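# Assemble two printed parts to match the sample on the stand

## Task

Fit the two 3D-printed parts to each other so the result matches the already-assembled example displayed on the stand.

## Robot and tools

Robot: two six-joint arms, left_arm and right_arm, each ending in a two-finger gripper whose fingers can fold. Cameras: cam_high, cam_low, cam_bench (fixed, 504x504) and cam_left_wrist, cam_right_wrist (carried, 672x504).

Frames. The scene frame has its origin at table-top height, midway between the nominal arm bases, with +z up, +x out over the table and left_arm on the +y side. Image left and right do not follow arm names. Real bases: left_arm at (+0.027, +0.334, 0) m, quat_wxyz (+1.000, 0, 0, +0.018); right_arm at (+0.055, -0.328, 0) m, quat_wxyz (+1.000, 0, 0, -0.007). Every hand position (m), quat_wxyz and velocity (m/s, rad/s) in a result is in that arm's own base frame; fixed cameras and the table use the scene frame. Reported hand poses can be wrong by a few cm, more when reaching far. Gripper axes: fingers point along +z, they open and close along y. end_effector_position is the point between the pads when closed; the fingertips extend about 33 mm past it at gaps up to 40 mm, only 9 mm when fully open.

The row. Every motion command is one row of 18 numbers, each in [-1, 1], covering both arms even if one is idle: left_arm's 6 joint numbers, then its gripper position, force_limit, speed; then the same 9 for right_arm. Joint order inside each arm is fixed: shoulder lift, wrist 3, shoulder pan, wrist 2, elbow, wrist 1. Result lists per joint use this order too. Joint numbers are offsets, not poses: 1.0 equals 2.222 rad, counted from the Joint targets shown at the start of the action or move (not from the previous row), so resending an offset moves further. Send 0 to keep a joint where it is targeted. Stated joint ranges: elbow -3.142 to 3.142 rad, every other joint -6.283 to 6.283 rad; asking more than 0.010 rad past a limit gets the action refused for both arms. Gripper numbers are absolute settings: position +1 fully open (140 mm), about -0.8 pads touching, -1 closes until blocked. force_limit sets pad force for a slow close on a part up to 40 mm: roughly 14 N at -1, 40 N at 0, 58 N at +1. speed sets closing rate: about 30 mm/s at -1, 140 at 0, 250 at +1; faster closes squeeze much harder. Both start at +1. To leave a gripper unchanged, resend its last three numbers.

Tools.
execute_actions(actions, cameras): actions is a list of actions; each action is a list of up to 15 rows, one per 1/30 s step, the last row held if fewer. Images return only if actions is empty or cameras names them.
move(target, speed, blend, stop_force, zero, blocking, cameras): target is one row or a list of up to 15 rows, all offsets from the same starting Joint targets; joints move together along interpolated paths, so the hand curves and nothing is avoided. speed in rad/s for the joint with most to travel, 0.01 to 3.14, default 0.5. blend in rad rounds corners in a list (0 = stop at each). stop_force in N, 3 to 120, ends an arm's path on contact; use a slow speed with it, omit it when backing away from a contact, and keep finger numbers identical across a list. zero (default true) re-zeroes the force reading first. blocking=false returns after about 0.5 s and cannot combine with stop_force. The result adds a move: line such as done, off_target, moving, held or fault, plus limits=held if steps were withheld.
wait(seconds 0 to 10, cameras); stop(cameras) brakes a running move; zoom_image(camera, region [x0, y0, x1, y1] pixels from top-left, at most 504 each way); zero_wrist_force(arm); finished_scene(scene = 1) ends the scene irreversibly.

Reading results. Joint positions, velocities, torques and Joint targets are per arm in the joint order above. Joint targets are the base for the next offsets. Wrist force and torque are in the end effector's x y z axes; a third line gives the peak since the last shown. object_status: 0 moving, 1 blocked while opening, 2 blocked while closing (a grip), 3 reached target or pads met (maybe nothing held). A grip needs status 2. position_measured is in counts: 3 open, about 75 at 100 mm, 139 at 60 mm, 200 at 20 mm, 230 pads meeting. "joint sent to its limit" and "joint command not followed" (clearance check between arms) may appear.

Cautions. Grip with the outer quarter of the pads near the fingertips; deeper grips let the fingers fold and hold loosely or unpredictably, and fingertips pushed onto a surface fold too. Arms are stiff: targeting even slightly past firm contact can trigger a fault stop. An arm halts for 10 s if a joint's contact torque reaches its limit (139 N m for shoulders and elbow, 26 N m for each wrist joint) or outside force nears 150 N. Overheated motors (MOTOR HOT at 70 °C, brakes at 85 °C) stop an arm for 30 to 60 s; avoid long stretched holds or pushing toward unreachable poses. Never let the arms or grippers press on each other. Do not drop parts, release them while moving, slam into fixed things, or let anything leave the table. Before finishing, the assembly must stay correct with the robot let go.

Each tool is called after "Emit:" by a JSON object that holds its "method" and its "body".

## Session

Emit:
{"method": "execute_actions", "body": {"actions": []}}

Scene clock: 0.00 s.
left_arm: end_effector_position=(+0.7279, +0.7309, +0.1263) position_measured=3 object_status=3 end_effector_quat_wxyz=(-0.404, +0.837, +0.198, +0.313) | right_arm: end_effector_position=(+0.4886, -0.4144, +0.2925) position_measured=3 object_status=3 end_effector_quat_wxyz=(-0.042, +0.992, +0.119, -0.014)
Joint names: [shoulder lift, wrist 3, shoulder pan, wrist 2, elbow, wrist 1]
Joint positions: left_arm=[-0.528 3.472 0.494 -1.01 1.016 -3.029] | right_arm=[-1.172 1.979 -0.922 -1.552 1.026 -1.338]
Joint velocities: within noise
Joint torques (N m): no reading
Motor temperatures (°C): left_arm=[39 43 34 41 34 44] | right_arm=[33 37 34 38 32 45]
Wrist force (N): no reading
Wrist torque (N m): no reading
Wrist force, peak (N): no reading
Joint targets: left_arm=[-0.528 3.472 0.494 -1.010 1.016 -3.029] | right_arm=[-1.172 1.979 -0.922 -1.552 1.026 -1.338]
Tool commands: left_gripper/position=+1.0 left_gripper/force_limit=+1.0 left_gripper/speed=+1.0 right_gripper/position=+1.0 right_gripper/force_limit=+1.0 right_gripper/speed=+1.0

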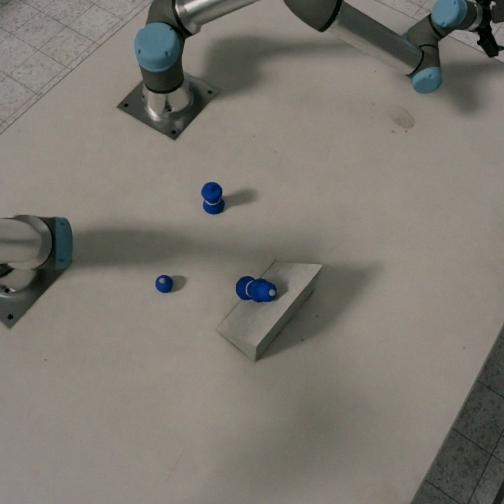

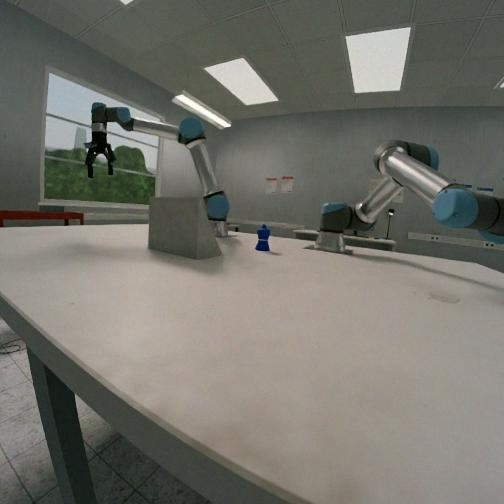

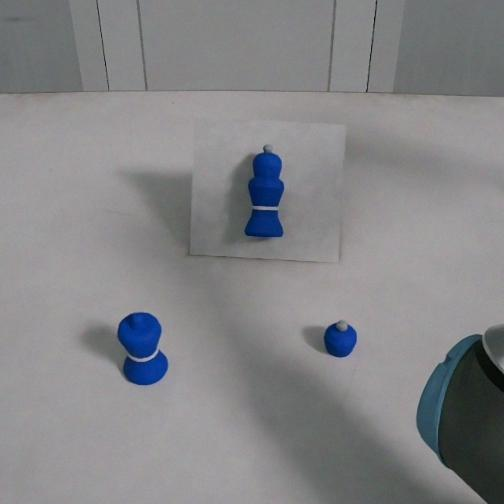

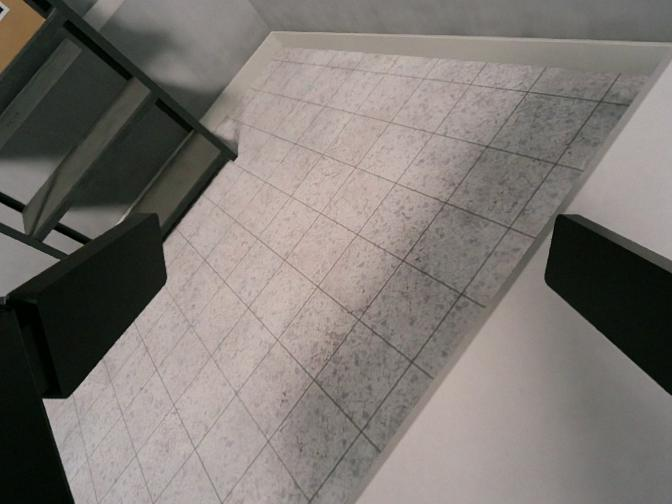

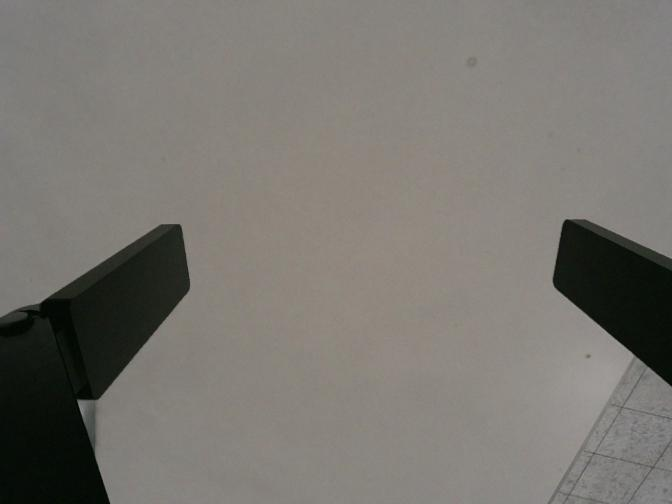

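Emit:
{"method": "zoom_image", "body": {"camera": "cam_bench", "region": [80, 280, 380, 400]}}

Emit:
{"method": "zoom_image", "body": {"camera": "cam_bench", "region": [190, 120, 350, 260]}}

Emit:
{"method": "zoom_image", "body": {"camera": "cam_high", "region": [130, 160, 340, 370]}}

Scaled by 1.680 from the camera's 504x504 image, which has a finer 720x720 frame.

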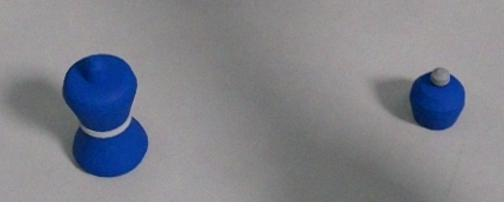

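Scaled by 3.150 from the camera's 504x504 image, which has a finer 720x720 frame.

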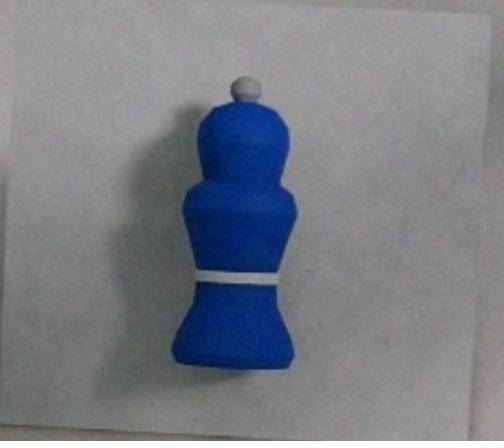

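Scaled by 2.400 from the camera's 504x504 image, which has a finer 720x720 frame.

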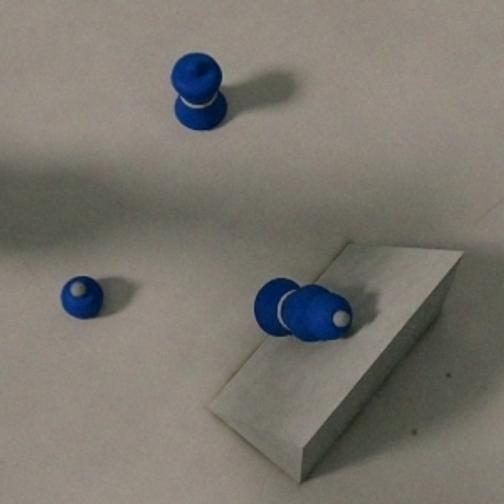

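Emit:
{"method": "move", "body": {"target": [0,0,0,0,0,0,1,1,1,-0.2943,0,0.6265,-0.0086,0.3182,-0.063,1,1,1], "speed": 1.0, "cameras": ["cam_high","cam_bench","cam_right_wrist"]}}

Scene clock: 18.57 s.
left_arm: end_effector_position=(+0.7279, +0.7309, +0.1263) position_measured=3 object_status=3 end_effector_quat_wxyz=(-0.404, +0.837, +0.198, +0.313) | right_arm: end_effector_position=(+0.2813, +0.2921, +0.2989) position_measured=3 object_status=3 end_effector_quat_wxyz=(+0.000, +0.685, +0.728, +0.000)
Joint names: [shoulder lift, wrist 3, shoulder pan, wrist 2, elbow, wrist 1]
Joint positions: left_arm=[-0.528 3.472 0.494 -1.01 1.016 -3.029] | right_arm=[-1.826 1.979 0.47 -1.571 1.733 -1.478]
Joint torques (N m): left_arm=[-65.03 -0.53 0.14 0.88 -20.58 -3.05] | right_arm=[-19.22 0.02 11.49 1.24 -18.98 -1.46]
Wrist force (N): left_arm=[0.0 0.2 0.0] | right_arm=[0.2 0.4 0.7]
Wrist torque (N m): left_arm=[0.04 0.00 0.00] | right_arm=[0.15 -0.11 -0.03]
Wrist force, peak (N): left_arm=[0.0 0.6 0.1] | right_arm=[-4.1 4.6 -0.1]
Joint targets: left_arm=[-0.528 3.472 0.494 -1.010 1.016 -3.029] | right_arm=[-1.826 1.979 0.470 -1.571 1.733 -1.478]
move: done
Images, in order (width x height): cam_high 504x504, cam_bench 504x504, cam_right_wrist 672x504.

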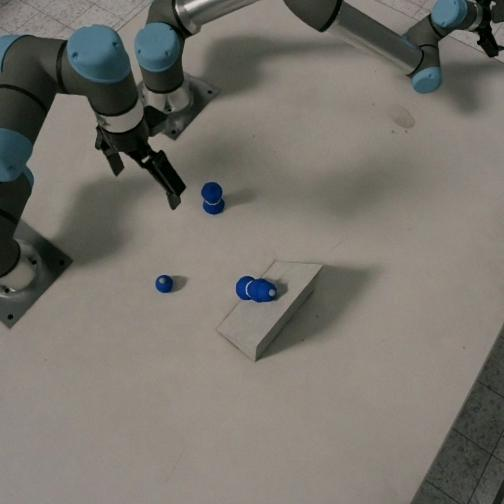

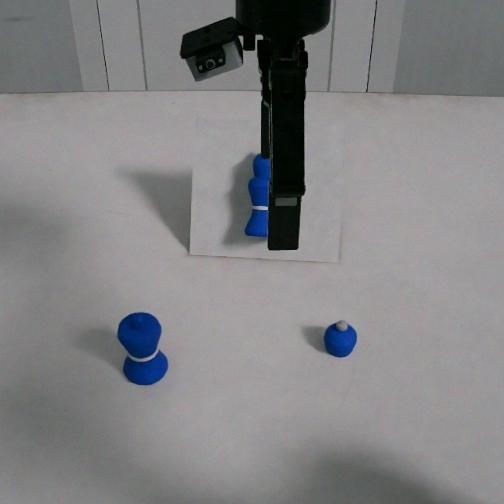

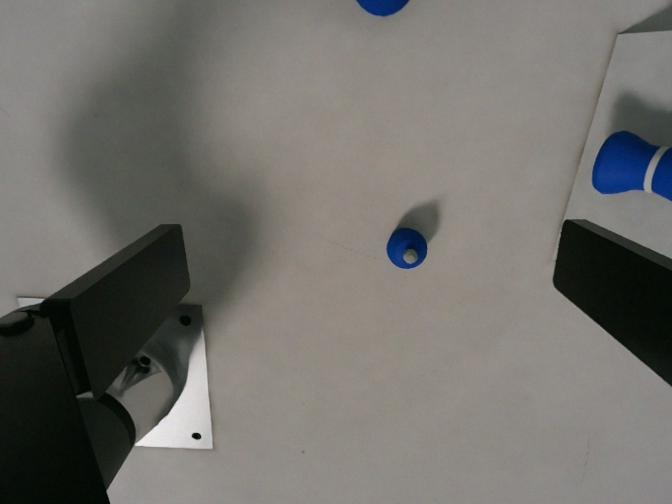

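Emit:
{"method": "move", "body": {"target": [0,0,0,0,0,0,1,1,1,0.032,-0.0545,-0.0545,0,0.1266,-0.1584,1,1,1], "speed": 0.6, "cameras": ["cam_high","cam_bench","cam_right_wrist"]}}

Scene clock: 27.80 s.
left_arm: end_effector_position=(+0.7279, +0.7309, +0.1263) position_measured=3 object_status=3 end_effector_quat_wxyz=(-0.404, +0.837, +0.198, +0.313) | right_arm: end_effector_position=(+0.3313, +0.2621, +0.1684) position_measured=3 object_status=3 end_effector_quat_wxyz=(+0.000, +0.685, +0.728, +0.000)
Joint names: [shoulder lift, wrist 3, shoulder pan, wrist 2, elbow, wrist 1]
Joint positions: left_arm=[-0.528 3.472 0.494 -1.01 1.016 -3.029] | right_arm=[-1.755 1.858 0.349 -1.571 2.014 -1.83]
Joint torques (N m): left_arm=[-65.16 -0.58 0.74 0.75 -20.81 -3.23] | right_arm=[-24.53 0.19 7.79 1.27 -15.51 -4.61]
Wrist force (N): left_arm=[0.2 0.1 0.1] | right_arm=[0.3 -0.1 -0.2]
Wrist torque (N m): left_arm=[0.03 -0.05 0.00] | right_arm=[0.01 -0.13 -0.05]
Wrist force, peak (N): left_arm=[-0.4 0.1 -0.4] | right_arm=[-1.0 0.5 2.5]
Joint targets: left_arm=[-0.528 3.472 0.494 -1.010 1.016 -3.029] | right_arm=[-1.755 1.858 0.349 -1.571 2.014 -1.830]
move: done
Images, in order (width x height): cam_high 504x504, cam_bench 504x504, cam_right_wrist 672x504.

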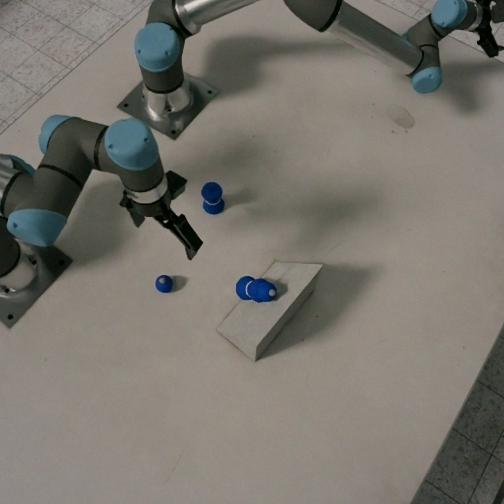

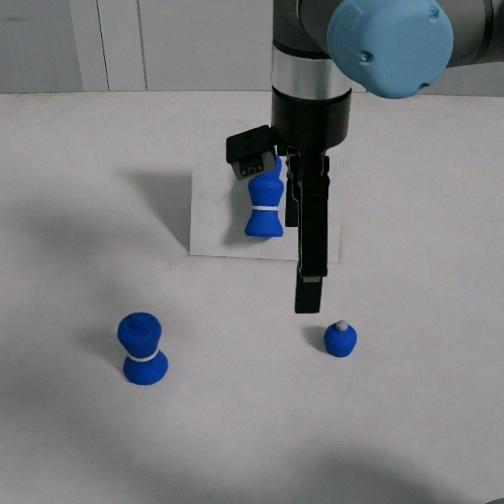

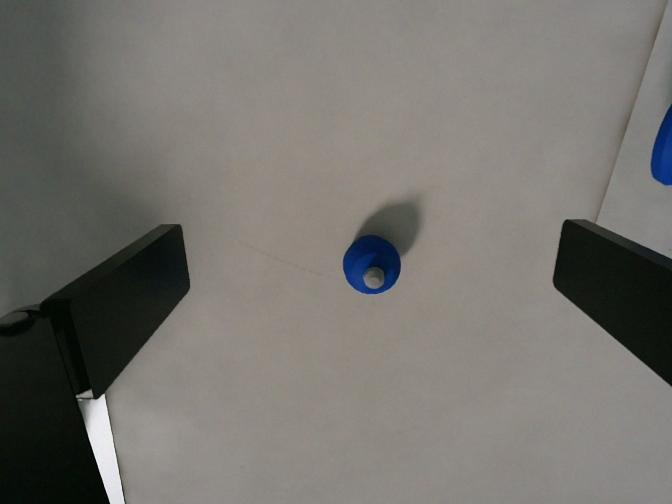

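Emit:
{"method": "move", "body": {"target": [0,0,0,0,0,0,1,1,1,0.0078,-0.041,-0.041,0,0.0794,-0.0873,1,1,1], "speed": 0.4, "cameras": ["cam_high","cam_bench","cam_right_wrist"]}}

Scene clock: 38.67 s.
left_arm: end_effector_position=(+0.7279, +0.7309, +0.1263) position_measured=3 object_status=3 end_effector_quat_wxyz=(-0.404, +0.837, +0.198, +0.313) | right_arm: end_effector_position=(+0.3352, +0.2260, +0.0986) position_measured=3 object_status=3 end_effector_quat_wxyz=(+0.000, +0.685, +0.728, +0.000)
Joint names: [shoulder lift, wrist 3, shoulder pan, wrist 2, elbow, wrist 1]
Joint positions: left_arm=[-0.528 3.472 0.494 -1.01 1.016 -3.029] | right_arm=[-1.737 1.767 0.258 -1.571 2.191 -2.024]
Joint torques (N m): left_arm=[-64.8 -0.58 1.2 0.92 -20.77 -3.14] | right_arm=[-24.49 0.1 5.51 1.22 -15.55 -4.13]
Wrist force (N): left_arm=[0.0 0.4 -0.5] | right_arm=[0.4 0.1 0.2]
Wrist torque (N m): left_arm=[0.07 0.00 0.00] | right_arm=[0.01 -0.06 -0.03]
Wrist force, peak (N): left_arm=[0.4 0.4 -0.2] | right_arm=[1.6 -0.2 -2.1]
Joint targets: left_arm=[-0.528 3.472 0.494 -1.010 1.016 -3.029] | right_arm=[-1.737 1.767 0.258 -1.571 2.191 -2.024]
move: done
Images, in order (width x height): cam_high 504x504, cam_bench 504x504, cam_right_wrist 672x504.

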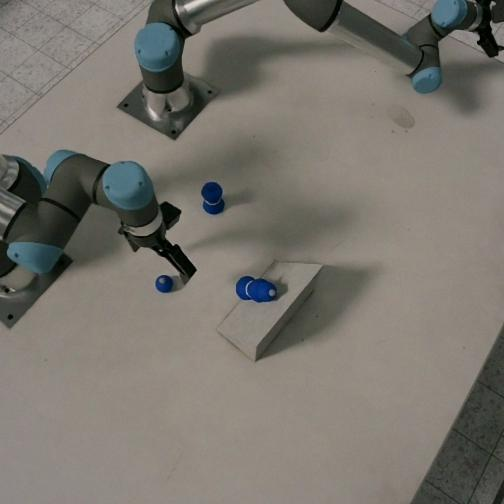

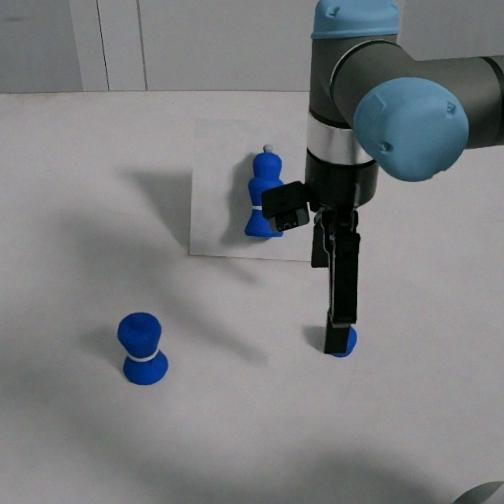

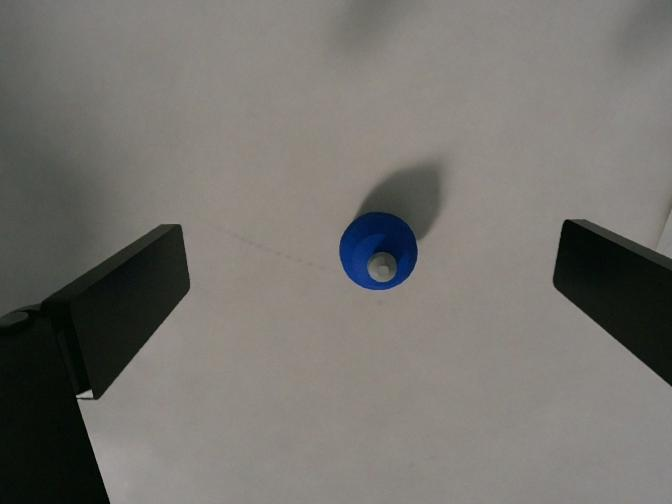

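Emit:
{"method": "move", "body": {"target": [0,0,0,0,0,0,1,1,1,0.0207,-0.009,-0.009,0,0.0286,-0.0495,1,1,1], "speed": 0.2, "stop_force": 6, "cameras": ["cam_bench","cam_low","cam_right_wrist"]}}

Emit:
{"method": "zoom_image", "body": {"camera": "cam_low", "region": [180, 170, 340, 280]}}

Scene clock: 45.10 s.
left_arm: end_effector_position=(+0.7279, +0.7309, +0.1263) position_measured=3 object_status=3 end_effector_quat_wxyz=(-0.404, +0.837, +0.198, +0.313) | right_arm: end_effector_position=(+0.3382, +0.2189, +0.0639) position_measured=3 object_status=3 end_effector_quat_wxyz=(+0.000, +0.685, +0.728, +0.000)
Joint names: [shoulder lift, wrist 3, shoulder pan, wrist 2, elbow, wrist 1]
Joint positions: left_arm=[-0.528 3.472 0.494 -1.01 1.016 -3.029] | right_arm=[-1.691 1.747 0.238 -1.571 2.254 -2.134]
Joint torques (N m): left_arm=[-66.23 -0.53 0.89 0.85 -19.51 -3.26] | right_arm=[-25.1 1.47 11.38 1.12 -28.12 -4.42]
Wrist force (N): left_arm=[-0.3 0.2 0.0] | right_arm=[0.3 -0.3 0.2]
Wrist torque (N m): left_arm=[0.04 0.07 0.00] | right_arm=[-0.02 -0.12 0.05]
Wrist force, peak (N): left_arm=[0.5 0.4 -0.1] | right_arm=[0.9 -0.4 -1.4]
Joint targets: left_arm=[-0.528 3.472 0.494 -1.010 1.016 -3.029] | right_arm=[-1.691 1.747 0.238 -1.571 2.254 -2.134]
move: done
Images, in order (width x height): cam_low 504x504, cam_bench 504x504, cam_right_wrist 672x504.

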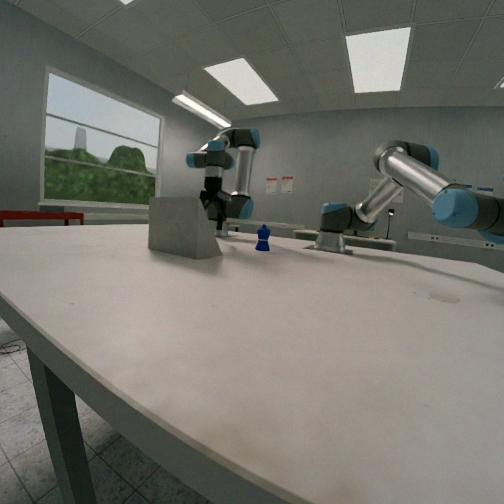

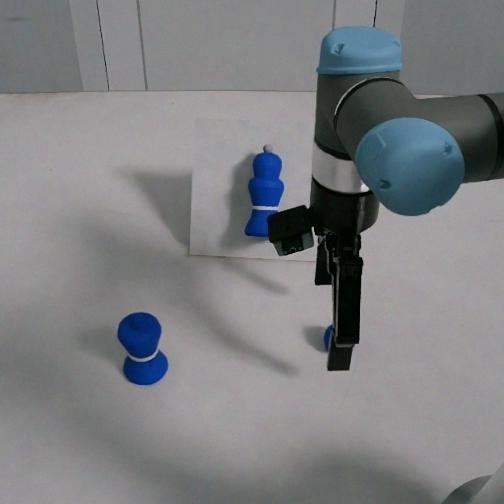

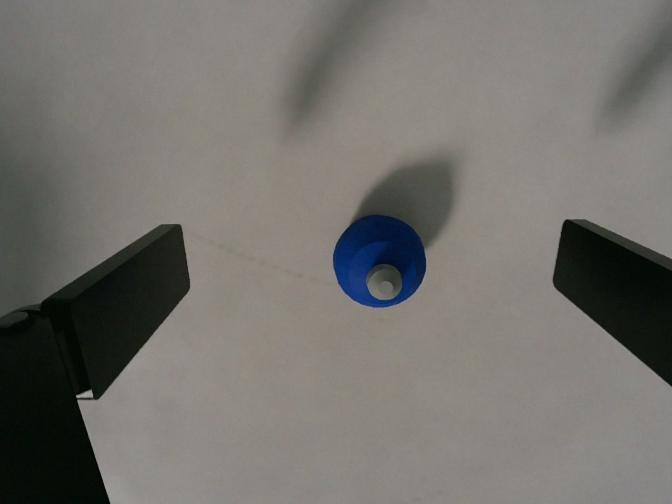

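Scaled by 3.150 from the camera's 504x504 image, which has a finer 720x720 frame.

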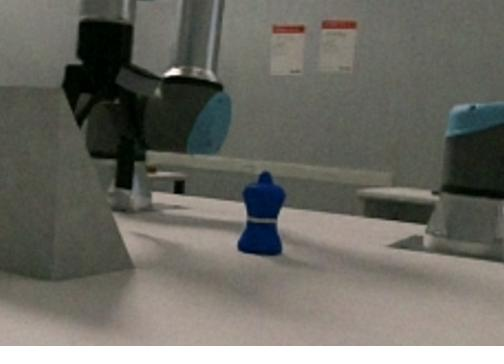

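Emit:
{"method": "move", "body": {"target": [0,0,0,0,0,0,1,1,1,0.0199,-0.003,-0.003,0,0.0150,-0.0348,1,1,1], "speed": 0.1, "stop_force": 6, "cameras": ["cam_bench","cam_high","cam_right_wrist"]}}

Emit:
{"method": "zoom_image", "body": {"camera": "cam_bench", "region": [260, 260, 420, 400]}}

Scene clock: 51.73 s.
left_arm: end_effector_position=(+0.7279, +0.7309, +0.1263) position_measured=3 object_status=3 end_effector_quat_wxyz=(-0.404, +0.837, +0.198, +0.313) | right_arm: end_effector_position=(+0.3411, +0.2170, +0.0407) position_measured=3 object_status=3 end_effector_quat_wxyz=(+0.000, +0.685, +0.728, +0.000)
Joint names: [shoulder lift, wrist 3, shoulder pan, wrist 2, elbow, wrist 1]
Joint positions: left_arm=[-0.528 3.472 0.494 -1.01 1.016 -3.029] | right_arm=[-1.647 1.74 0.231 -1.571 2.288 -2.211]
Joint torques (N m): left_arm=[-64.91 -0.89 0.58 0.97 -20.26 -3.19] | right_arm=[-26.26 1.5 7.05 1.19 -27.86 -3.6]
Wrist force (N): left_arm=[-0.1 0.2 -0.2] | right_arm=[0.3 0.1 0.0]
Wrist torque (N m): left_arm=[0.02 0.03 0.00] | right_arm=[0.09 -0.10 0.08]
Wrist force, peak (N): left_arm=[0.2 0.6 0.1] | right_arm=[0.5 -0.2 -0.7]
Joint targets: left_arm=[-0.528 3.472 0.494 -1.010 1.016 -3.029] | right_arm=[-1.647 1.740 0.231 -1.571 2.288 -2.211]
move: done
Images, in order (width x height): cam_high 504x504, cam_bench 504x504, cam_right_wrist 672x504.

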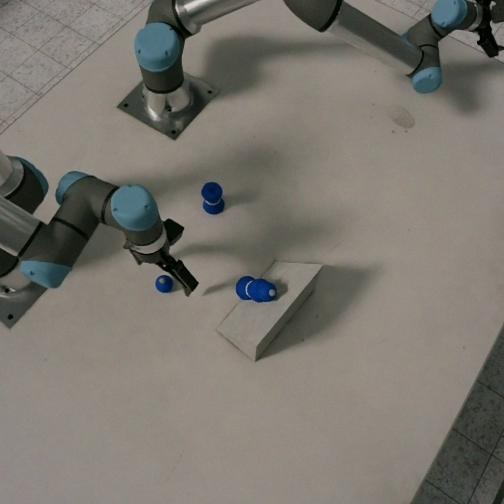

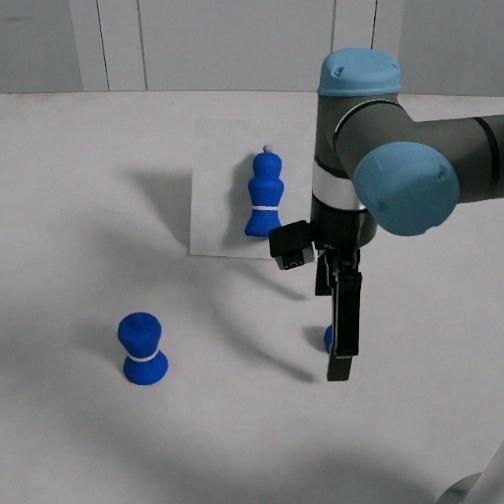

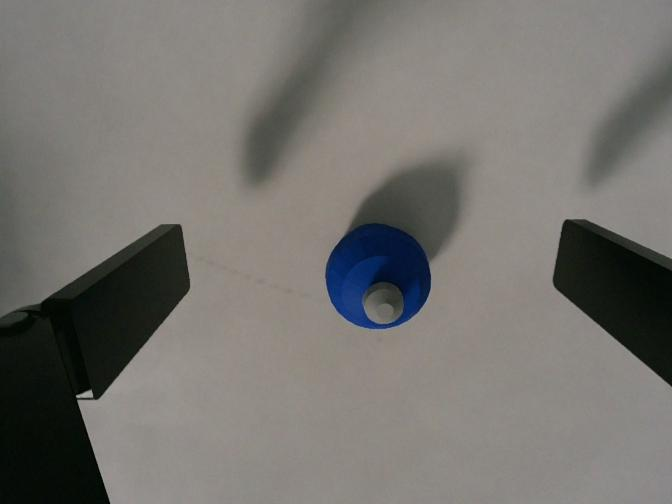

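Scaled by 3.150 from the camera's 504x504 image, which has a finer 720x720 frame.

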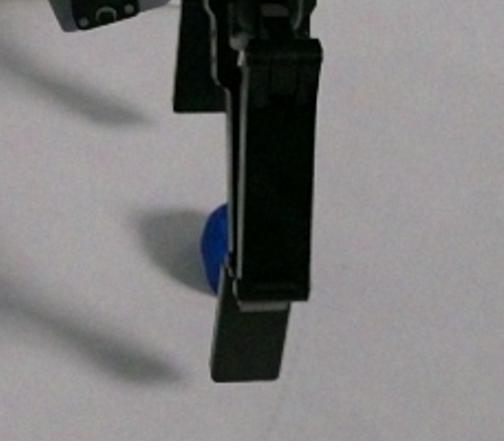

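Emit:
{"method": "move", "body": {"target": [0,0,0,0,0,0,1,1,1,0.0009,-0.0088,-0.0088,0,0.0027,-0.0038,1,1,1], "speed": 0.1}}

Emit:
{"method": "move", "body": {"target": [0,0,0,0,0,0,1,1,1,0,0,0,0,0,0,-1,-0.3,-1], "cameras": ["cam_bench","cam_right_wrist"]}}

Emit:
{"method": "zoom_image", "body": {"camera": "cam_bench", "region": [260, 260, 420, 400]}}

Scene clock: 58.90 s.
left_arm: end_effector_position=(+0.7279, +0.7309, +0.1263) position_measured=3 object_status=3 end_effector_quat_wxyz=(-0.404, +0.837, +0.198, +0.313) | right_arm: end_effector_position=(+0.3444, +0.2100, +0.0382) position_measured=3 object_status=3 end_effector_quat_wxyz=(+0.000, +0.685, +0.728, +0.000)
Joint names: [shoulder lift, wrist 3, shoulder pan, wrist 2, elbow, wrist 1]
Joint positions: left_arm=[-0.528 3.472 0.494 -1.01 1.016 -3.029] | right_arm=[-1.645 1.721 0.211 -1.571 2.294 -2.22]
Joint torques (N m): left_arm=[-64.85 -0.9 1.11 0.99 -19.44 -3.24] | right_arm=[-10.71 1.46 10.31 1.09 -19.81 -2.15]
Wrist force (N): left_arm=[0.2 0.3 0.0] | right_arm=[0.2 0.5 -0.3]
Wrist torque (N m): left_arm=[0.06 -0.05 0.00] | right_arm=[0.16 -0.06 0.07]
Wrist force, peak (N): left_arm=[0.2 0.6 -0.1] | right_arm=[0.8 0.1 -0.3]
Joint targets: left_arm=[-0.528 3.472 0.494 -1.010 1.016 -3.029] | right_arm=[-1.645 1.721 0.211 -1.571 2.294 -2.220]
move: done

Scene clock: 62.60 s.
left_arm: end_effector_position=(+0.7279, +0.7309, +0.1263) position_measured=3 object_status=3 end_effector_quat_wxyz=(-0.404, +0.837, +0.198, +0.313) | right_arm: end_effector_position=(+0.3444, +0.2101, +0.0383) position_measured=167 object_status=2 end_effector_quat_wxyz=(+0.000, +0.685, +0.728, +0.000)
Joint names: [shoulder lift, wrist 3, shoulder pan, wrist 2, elbow, wrist 1]
Joint positions: left_arm=[-0.528 3.472 0.494 -1.01 1.016 -3.029] | right_arm=[-1.645 1.721 0.211 -1.571 2.294 -2.22]
Joint torques (N m): left_arm=[-65.42 -1.11 0.13 0.97 -19.85 -3.11] | right_arm=[-21.23 1.36 11.14 0.9 -24.58 -1.57]
Wrist force (N): left_arm=[0.0 0.3 0.2] | right_arm=[-0.3 -1.8 -8.9]
Wrist torque (N m): left_arm=[0.05 -0.01 0.00] | right_arm=[0.25 -0.13 0.06]
Wrist force, peak (N): left_arm=[0.3 0.4 0.2] | right_arm=[-0.1 -2.0 -9.3]
Joint targets: left_arm=[-0.528 3.472 0.494 -1.010 1.016 -3.029] | right_arm=[-1.645 1.721 0.211 -1.571 2.294 -2.220]
move: done
Images, in order (width x height): cam_bench 504x504, cam_right_wrist 672x504.

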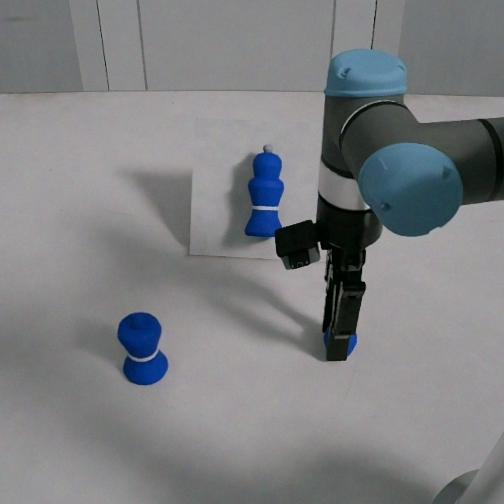

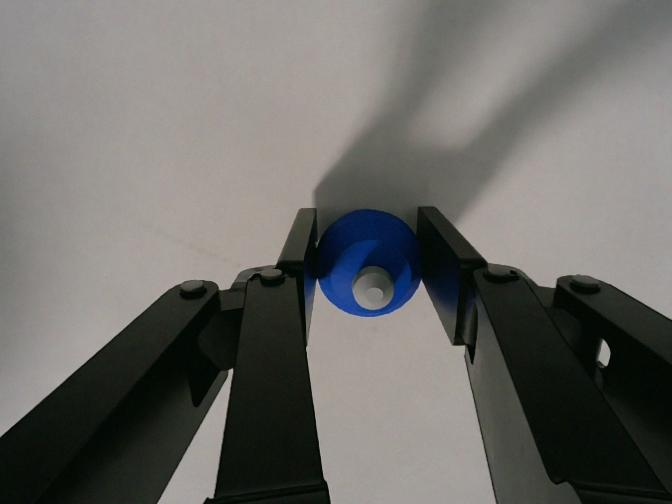

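Scaled by 3.150 from the camera's 504x504 image, which has a finer 720x720 frame.

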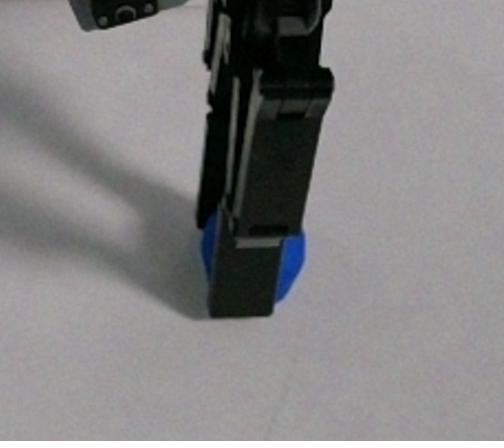

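Emit:
{"method": "move", "body": {"target": [0,0,0,0,0,0,1,1,1,-0.0698,0,0,0,-0.0987,0.1686,-1,-0.3,-1], "speed": 0.4, "cameras": ["cam_bench","cam_high","cam_right_wrist"]}}

Emit:
{"method": "zoom_image", "body": {"camera": "cam_bench", "region": [240, 200, 400, 340]}}

Scene clock: 68.30 s.
left_arm: end_effector_position=(+0.7279, +0.7309, +0.1263) position_measured=3 object_status=3 end_effector_quat_wxyz=(-0.404, +0.837, +0.198, +0.313) | right_arm: end_effector_position=(+0.3442, +0.2101, +0.1590) position_measured=167 object_status=2 end_effector_quat_wxyz=(+0.000, +0.685, +0.728, +0.000)
Joint names: [shoulder lift, wrist 3, shoulder pan, wrist 2, elbow, wrist 1]
Joint positions: left_arm=[-0.528 3.472 0.494 -1.01 1.016 -3.029] | right_arm=[-1.8 1.721 0.211 -1.571 2.075 -1.845]
Joint torques (N m): left_arm=[-65 -1.21 2.06 0.98 -20.15 -3.12] | right_arm=[-10.32 1.03 6.34 0.95 -25.12 -1.77]
Wrist force (N): left_arm=[-0.1 0.4 -0.1] | right_arm=[0.1 0.0 0.3]
Wrist torque (N m): left_arm=[0.08 0.01 0.00] | right_arm=[0.03 -0.09 0.07]
Wrist force, peak (N): left_arm=[0.0 0.6 0.1] | right_arm=[-0.1 -2.3 -9.4]
Joint targets: left_arm=[-0.528 3.472 0.494 -1.010 1.016 -3.029] | right_arm=[-1.800 1.721 0.211 -1.571 2.074 -1.845]
move: done
Images, in order (width x height): cam_high 504x504, cam_bench 504x504, cam_right_wrist 672x504.

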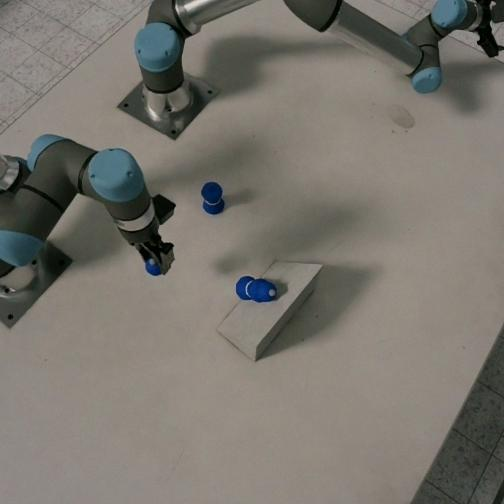

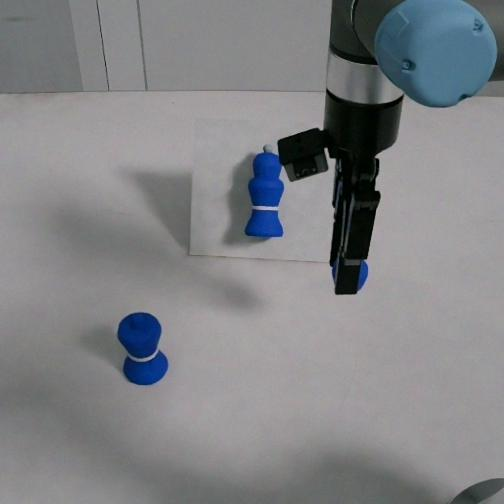

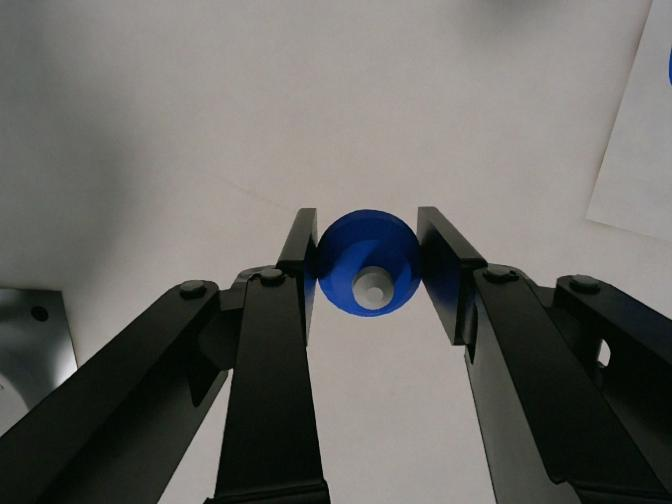

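Scaled by 3.150 from the camera's 504x504 image, which has a finer 720x720 frame.

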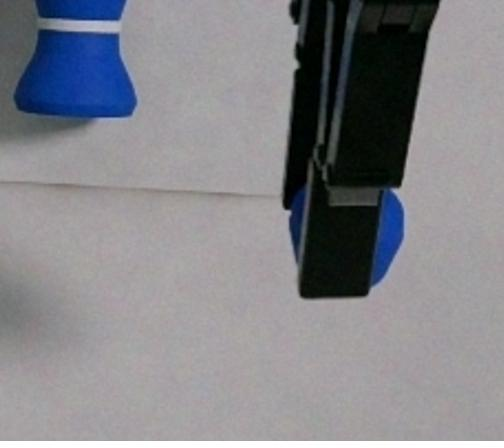

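Emit:
{"method": "move", "body": {"target": [0,0,0,0,0,0,1,1,1,0.0939,0.1751,0.1751,0,-0.1512,0.0574,-1,-0.3,-1], "speed": 0.6, "cameras": ["cam_bench","cam_high","cam_right_wrist"]}}

Scene clock: 75.50 s.
left_arm: end_effector_position=(+0.7279, +0.7309, +0.1263) position_measured=3 object_status=3 end_effector_quat_wxyz=(-0.404, +0.837, +0.198, +0.313) | right_arm: end_effector_position=(+0.3198, +0.3803, +0.2188) position_measured=167 object_status=2 end_effector_quat_wxyz=(+0.000, +0.685, +0.729, +0.000)
Joint names: [shoulder lift, wrist 3, shoulder pan, wrist 2, elbow, wrist 1]
Joint positions: left_arm=[-0.528 3.472 0.494 -1.01 1.016 -3.029] | right_arm=[-1.592 2.11 0.6 -1.571 1.739 -1.718]
Joint torques (N m): left_arm=[-66.2 -1.32 0.47 1.05 -19.8 -3.07] | right_arm=[-21.31 1.33 9.3 0.85 -32.06 -3.35]
Wrist force (N): left_arm=[0.0 0.1 0.0] | right_arm=[0.2 -0.3 0.7]
Wrist torque (N m): left_arm=[0.01 -0.01 0.00] | right_arm=[-0.04 -0.07 0.02]
Wrist force, peak (N): left_arm=[0.2 0.6 -0.1] | right_arm=[3.8 -1.0 -0.2]
Joint targets: left_arm=[-0.528 3.472 0.494 -1.010 1.016 -3.029] | right_arm=[-1.591 2.110 0.600 -1.571 1.738 -1.718]
move: done
Images, in order (width x height): cam_high 504x504, cam_bench 504x504, cam_right_wrist 672x504.

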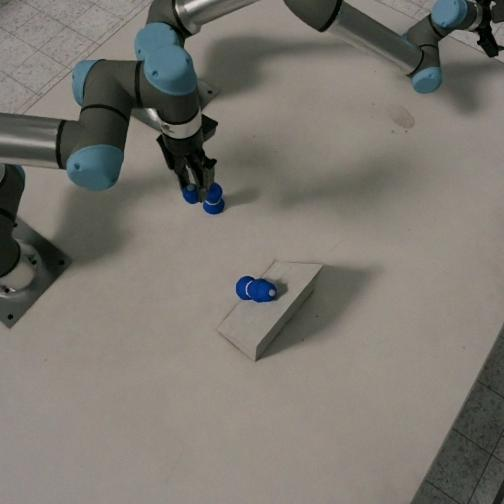

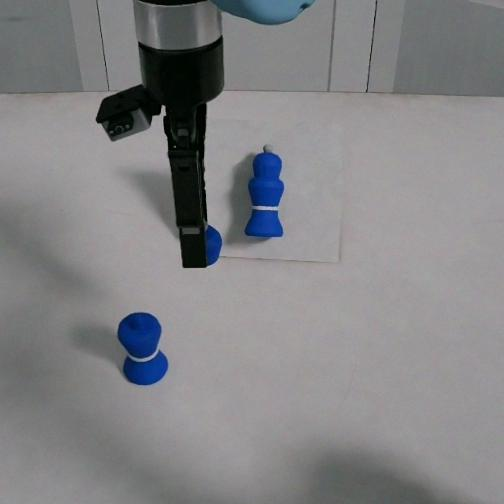

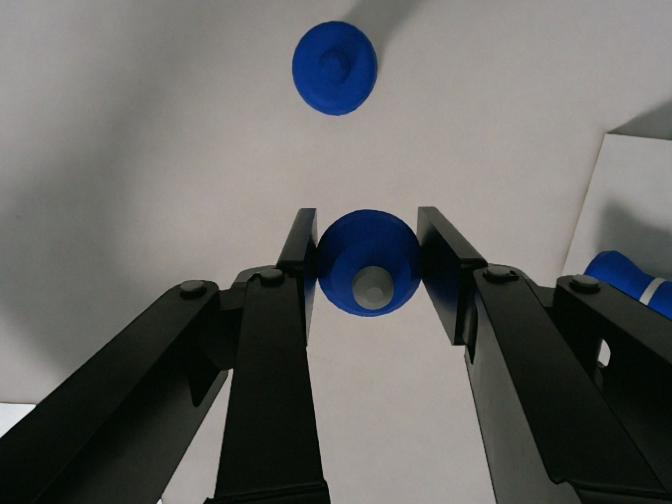

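Emit:
{"method": "move", "body": {"target": [0,0,0,0,0,0,1,1,1,0.0650,0.0529,0.0529,0,-0.0042,-0.0608,-1,-0.3,-1], "speed": 0.2, "stop_force": 5, "cameras": ["cam_bench","cam_high","cam_low","cam_right_wrist"]}}

Emit:
{"method": "zoom_image", "body": {"camera": "cam_bench", "region": [60, 240, 220, 400]}}

Emit:
{"method": "zoom_image", "body": {"camera": "cam_low", "region": [210, 180, 310, 280]}}

Emit:
{"method": "zoom_image", "body": {"camera": "cam_high", "region": [150, 130, 270, 250]}}

Scene clock: 87.23 s.
left_arm: end_effector_position=(+0.7279, +0.7309, +0.1263) position_measured=3 object_status=3 end_effector_quat_wxyz=(-0.404, +0.837, +0.198, +0.313) | right_arm: end_effector_position=(+0.3106, +0.4482, +0.1640) position_measured=167 object_status=2 end_effector_quat_wxyz=(+0.000, +0.685, +0.728, +0.000)
Joint names: [shoulder lift, wrist 3, shoulder pan, wrist 2, elbow, wrist 1]
Joint positions: left_arm=[-0.528 3.472 0.494 -1.01 1.016 -3.029] | right_arm=[-1.447 2.227 0.718 -1.571 1.729 -1.853]
Joint torques (N m): left_arm=[-65.42 -1.44 1.33 0.99 -18.68 -3.09] | right_arm=[-25.49 1.48 -9.74 0.77 -15.09 -4.45]
Wrist force (N): left_arm=[0.1 0.4 0.0] | right_arm=[-0.2 0.3 0.6]
Wrist torque (N m): left_arm=[0.08 -0.03 0.00] | right_arm=[0.10 -0.01 0.06]
Wrist force, peak (N): left_arm=[0.3 0.3 0.5] | right_arm=[1.8 -0.2 1.6]
Joint targets: left_arm=[-0.528 3.472 0.494 -1.010 1.016 -3.029] | right_arm=[-1.447 2.227 0.718 -1.571 1.729 -1.853]
move: done
Images, in order (width x height): cam_high 504x504, cam_low 504x504, cam_bench 504x504, cam_right_wrist 672x504.

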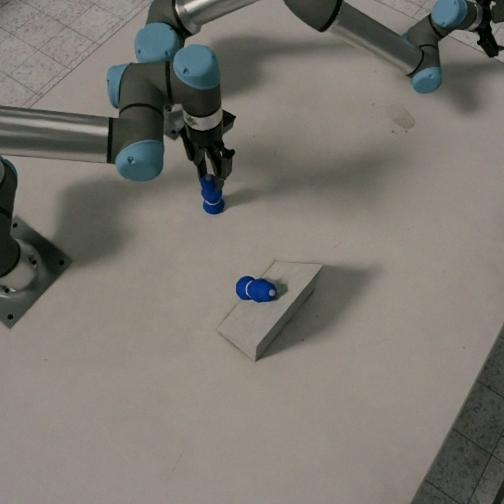

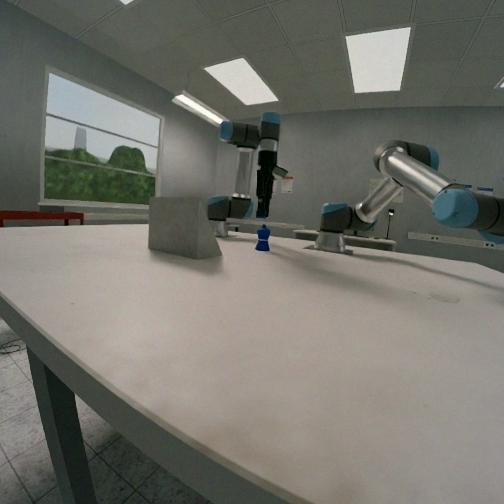

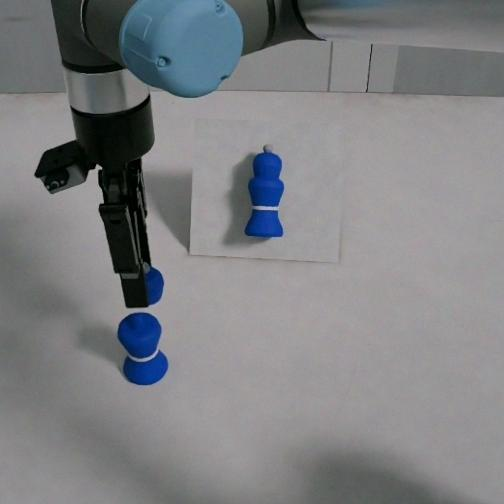

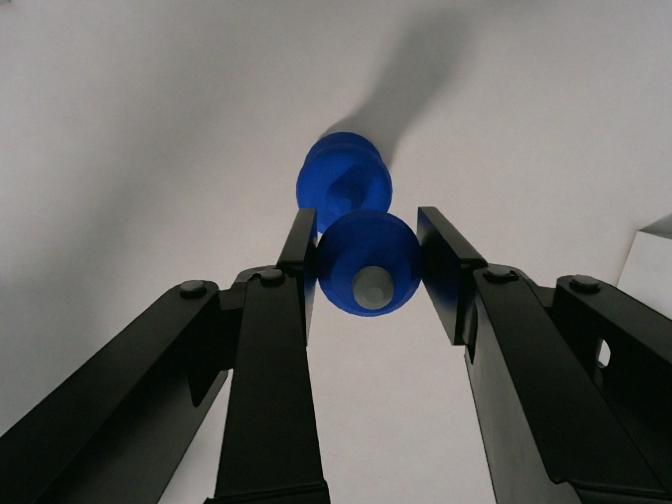

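Scaled by 3.150 from the camera's 504x504 image, which has a finer 720x720 frame.

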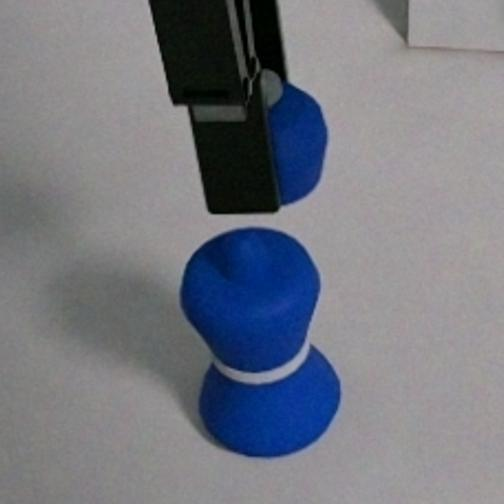

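Scaled by 5.040 from the camera's 504x504 image, which has a finer 720x720 frame.

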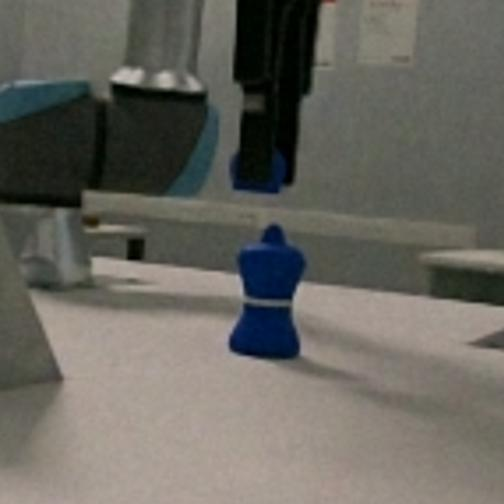

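Scaled by 4.200 from the camera's 504x504 image, which has a finer 720x720 frame.

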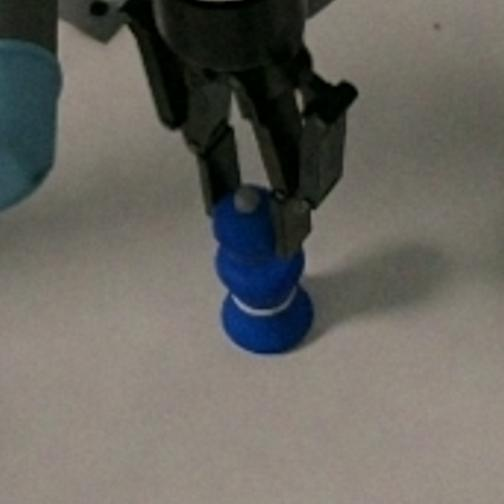

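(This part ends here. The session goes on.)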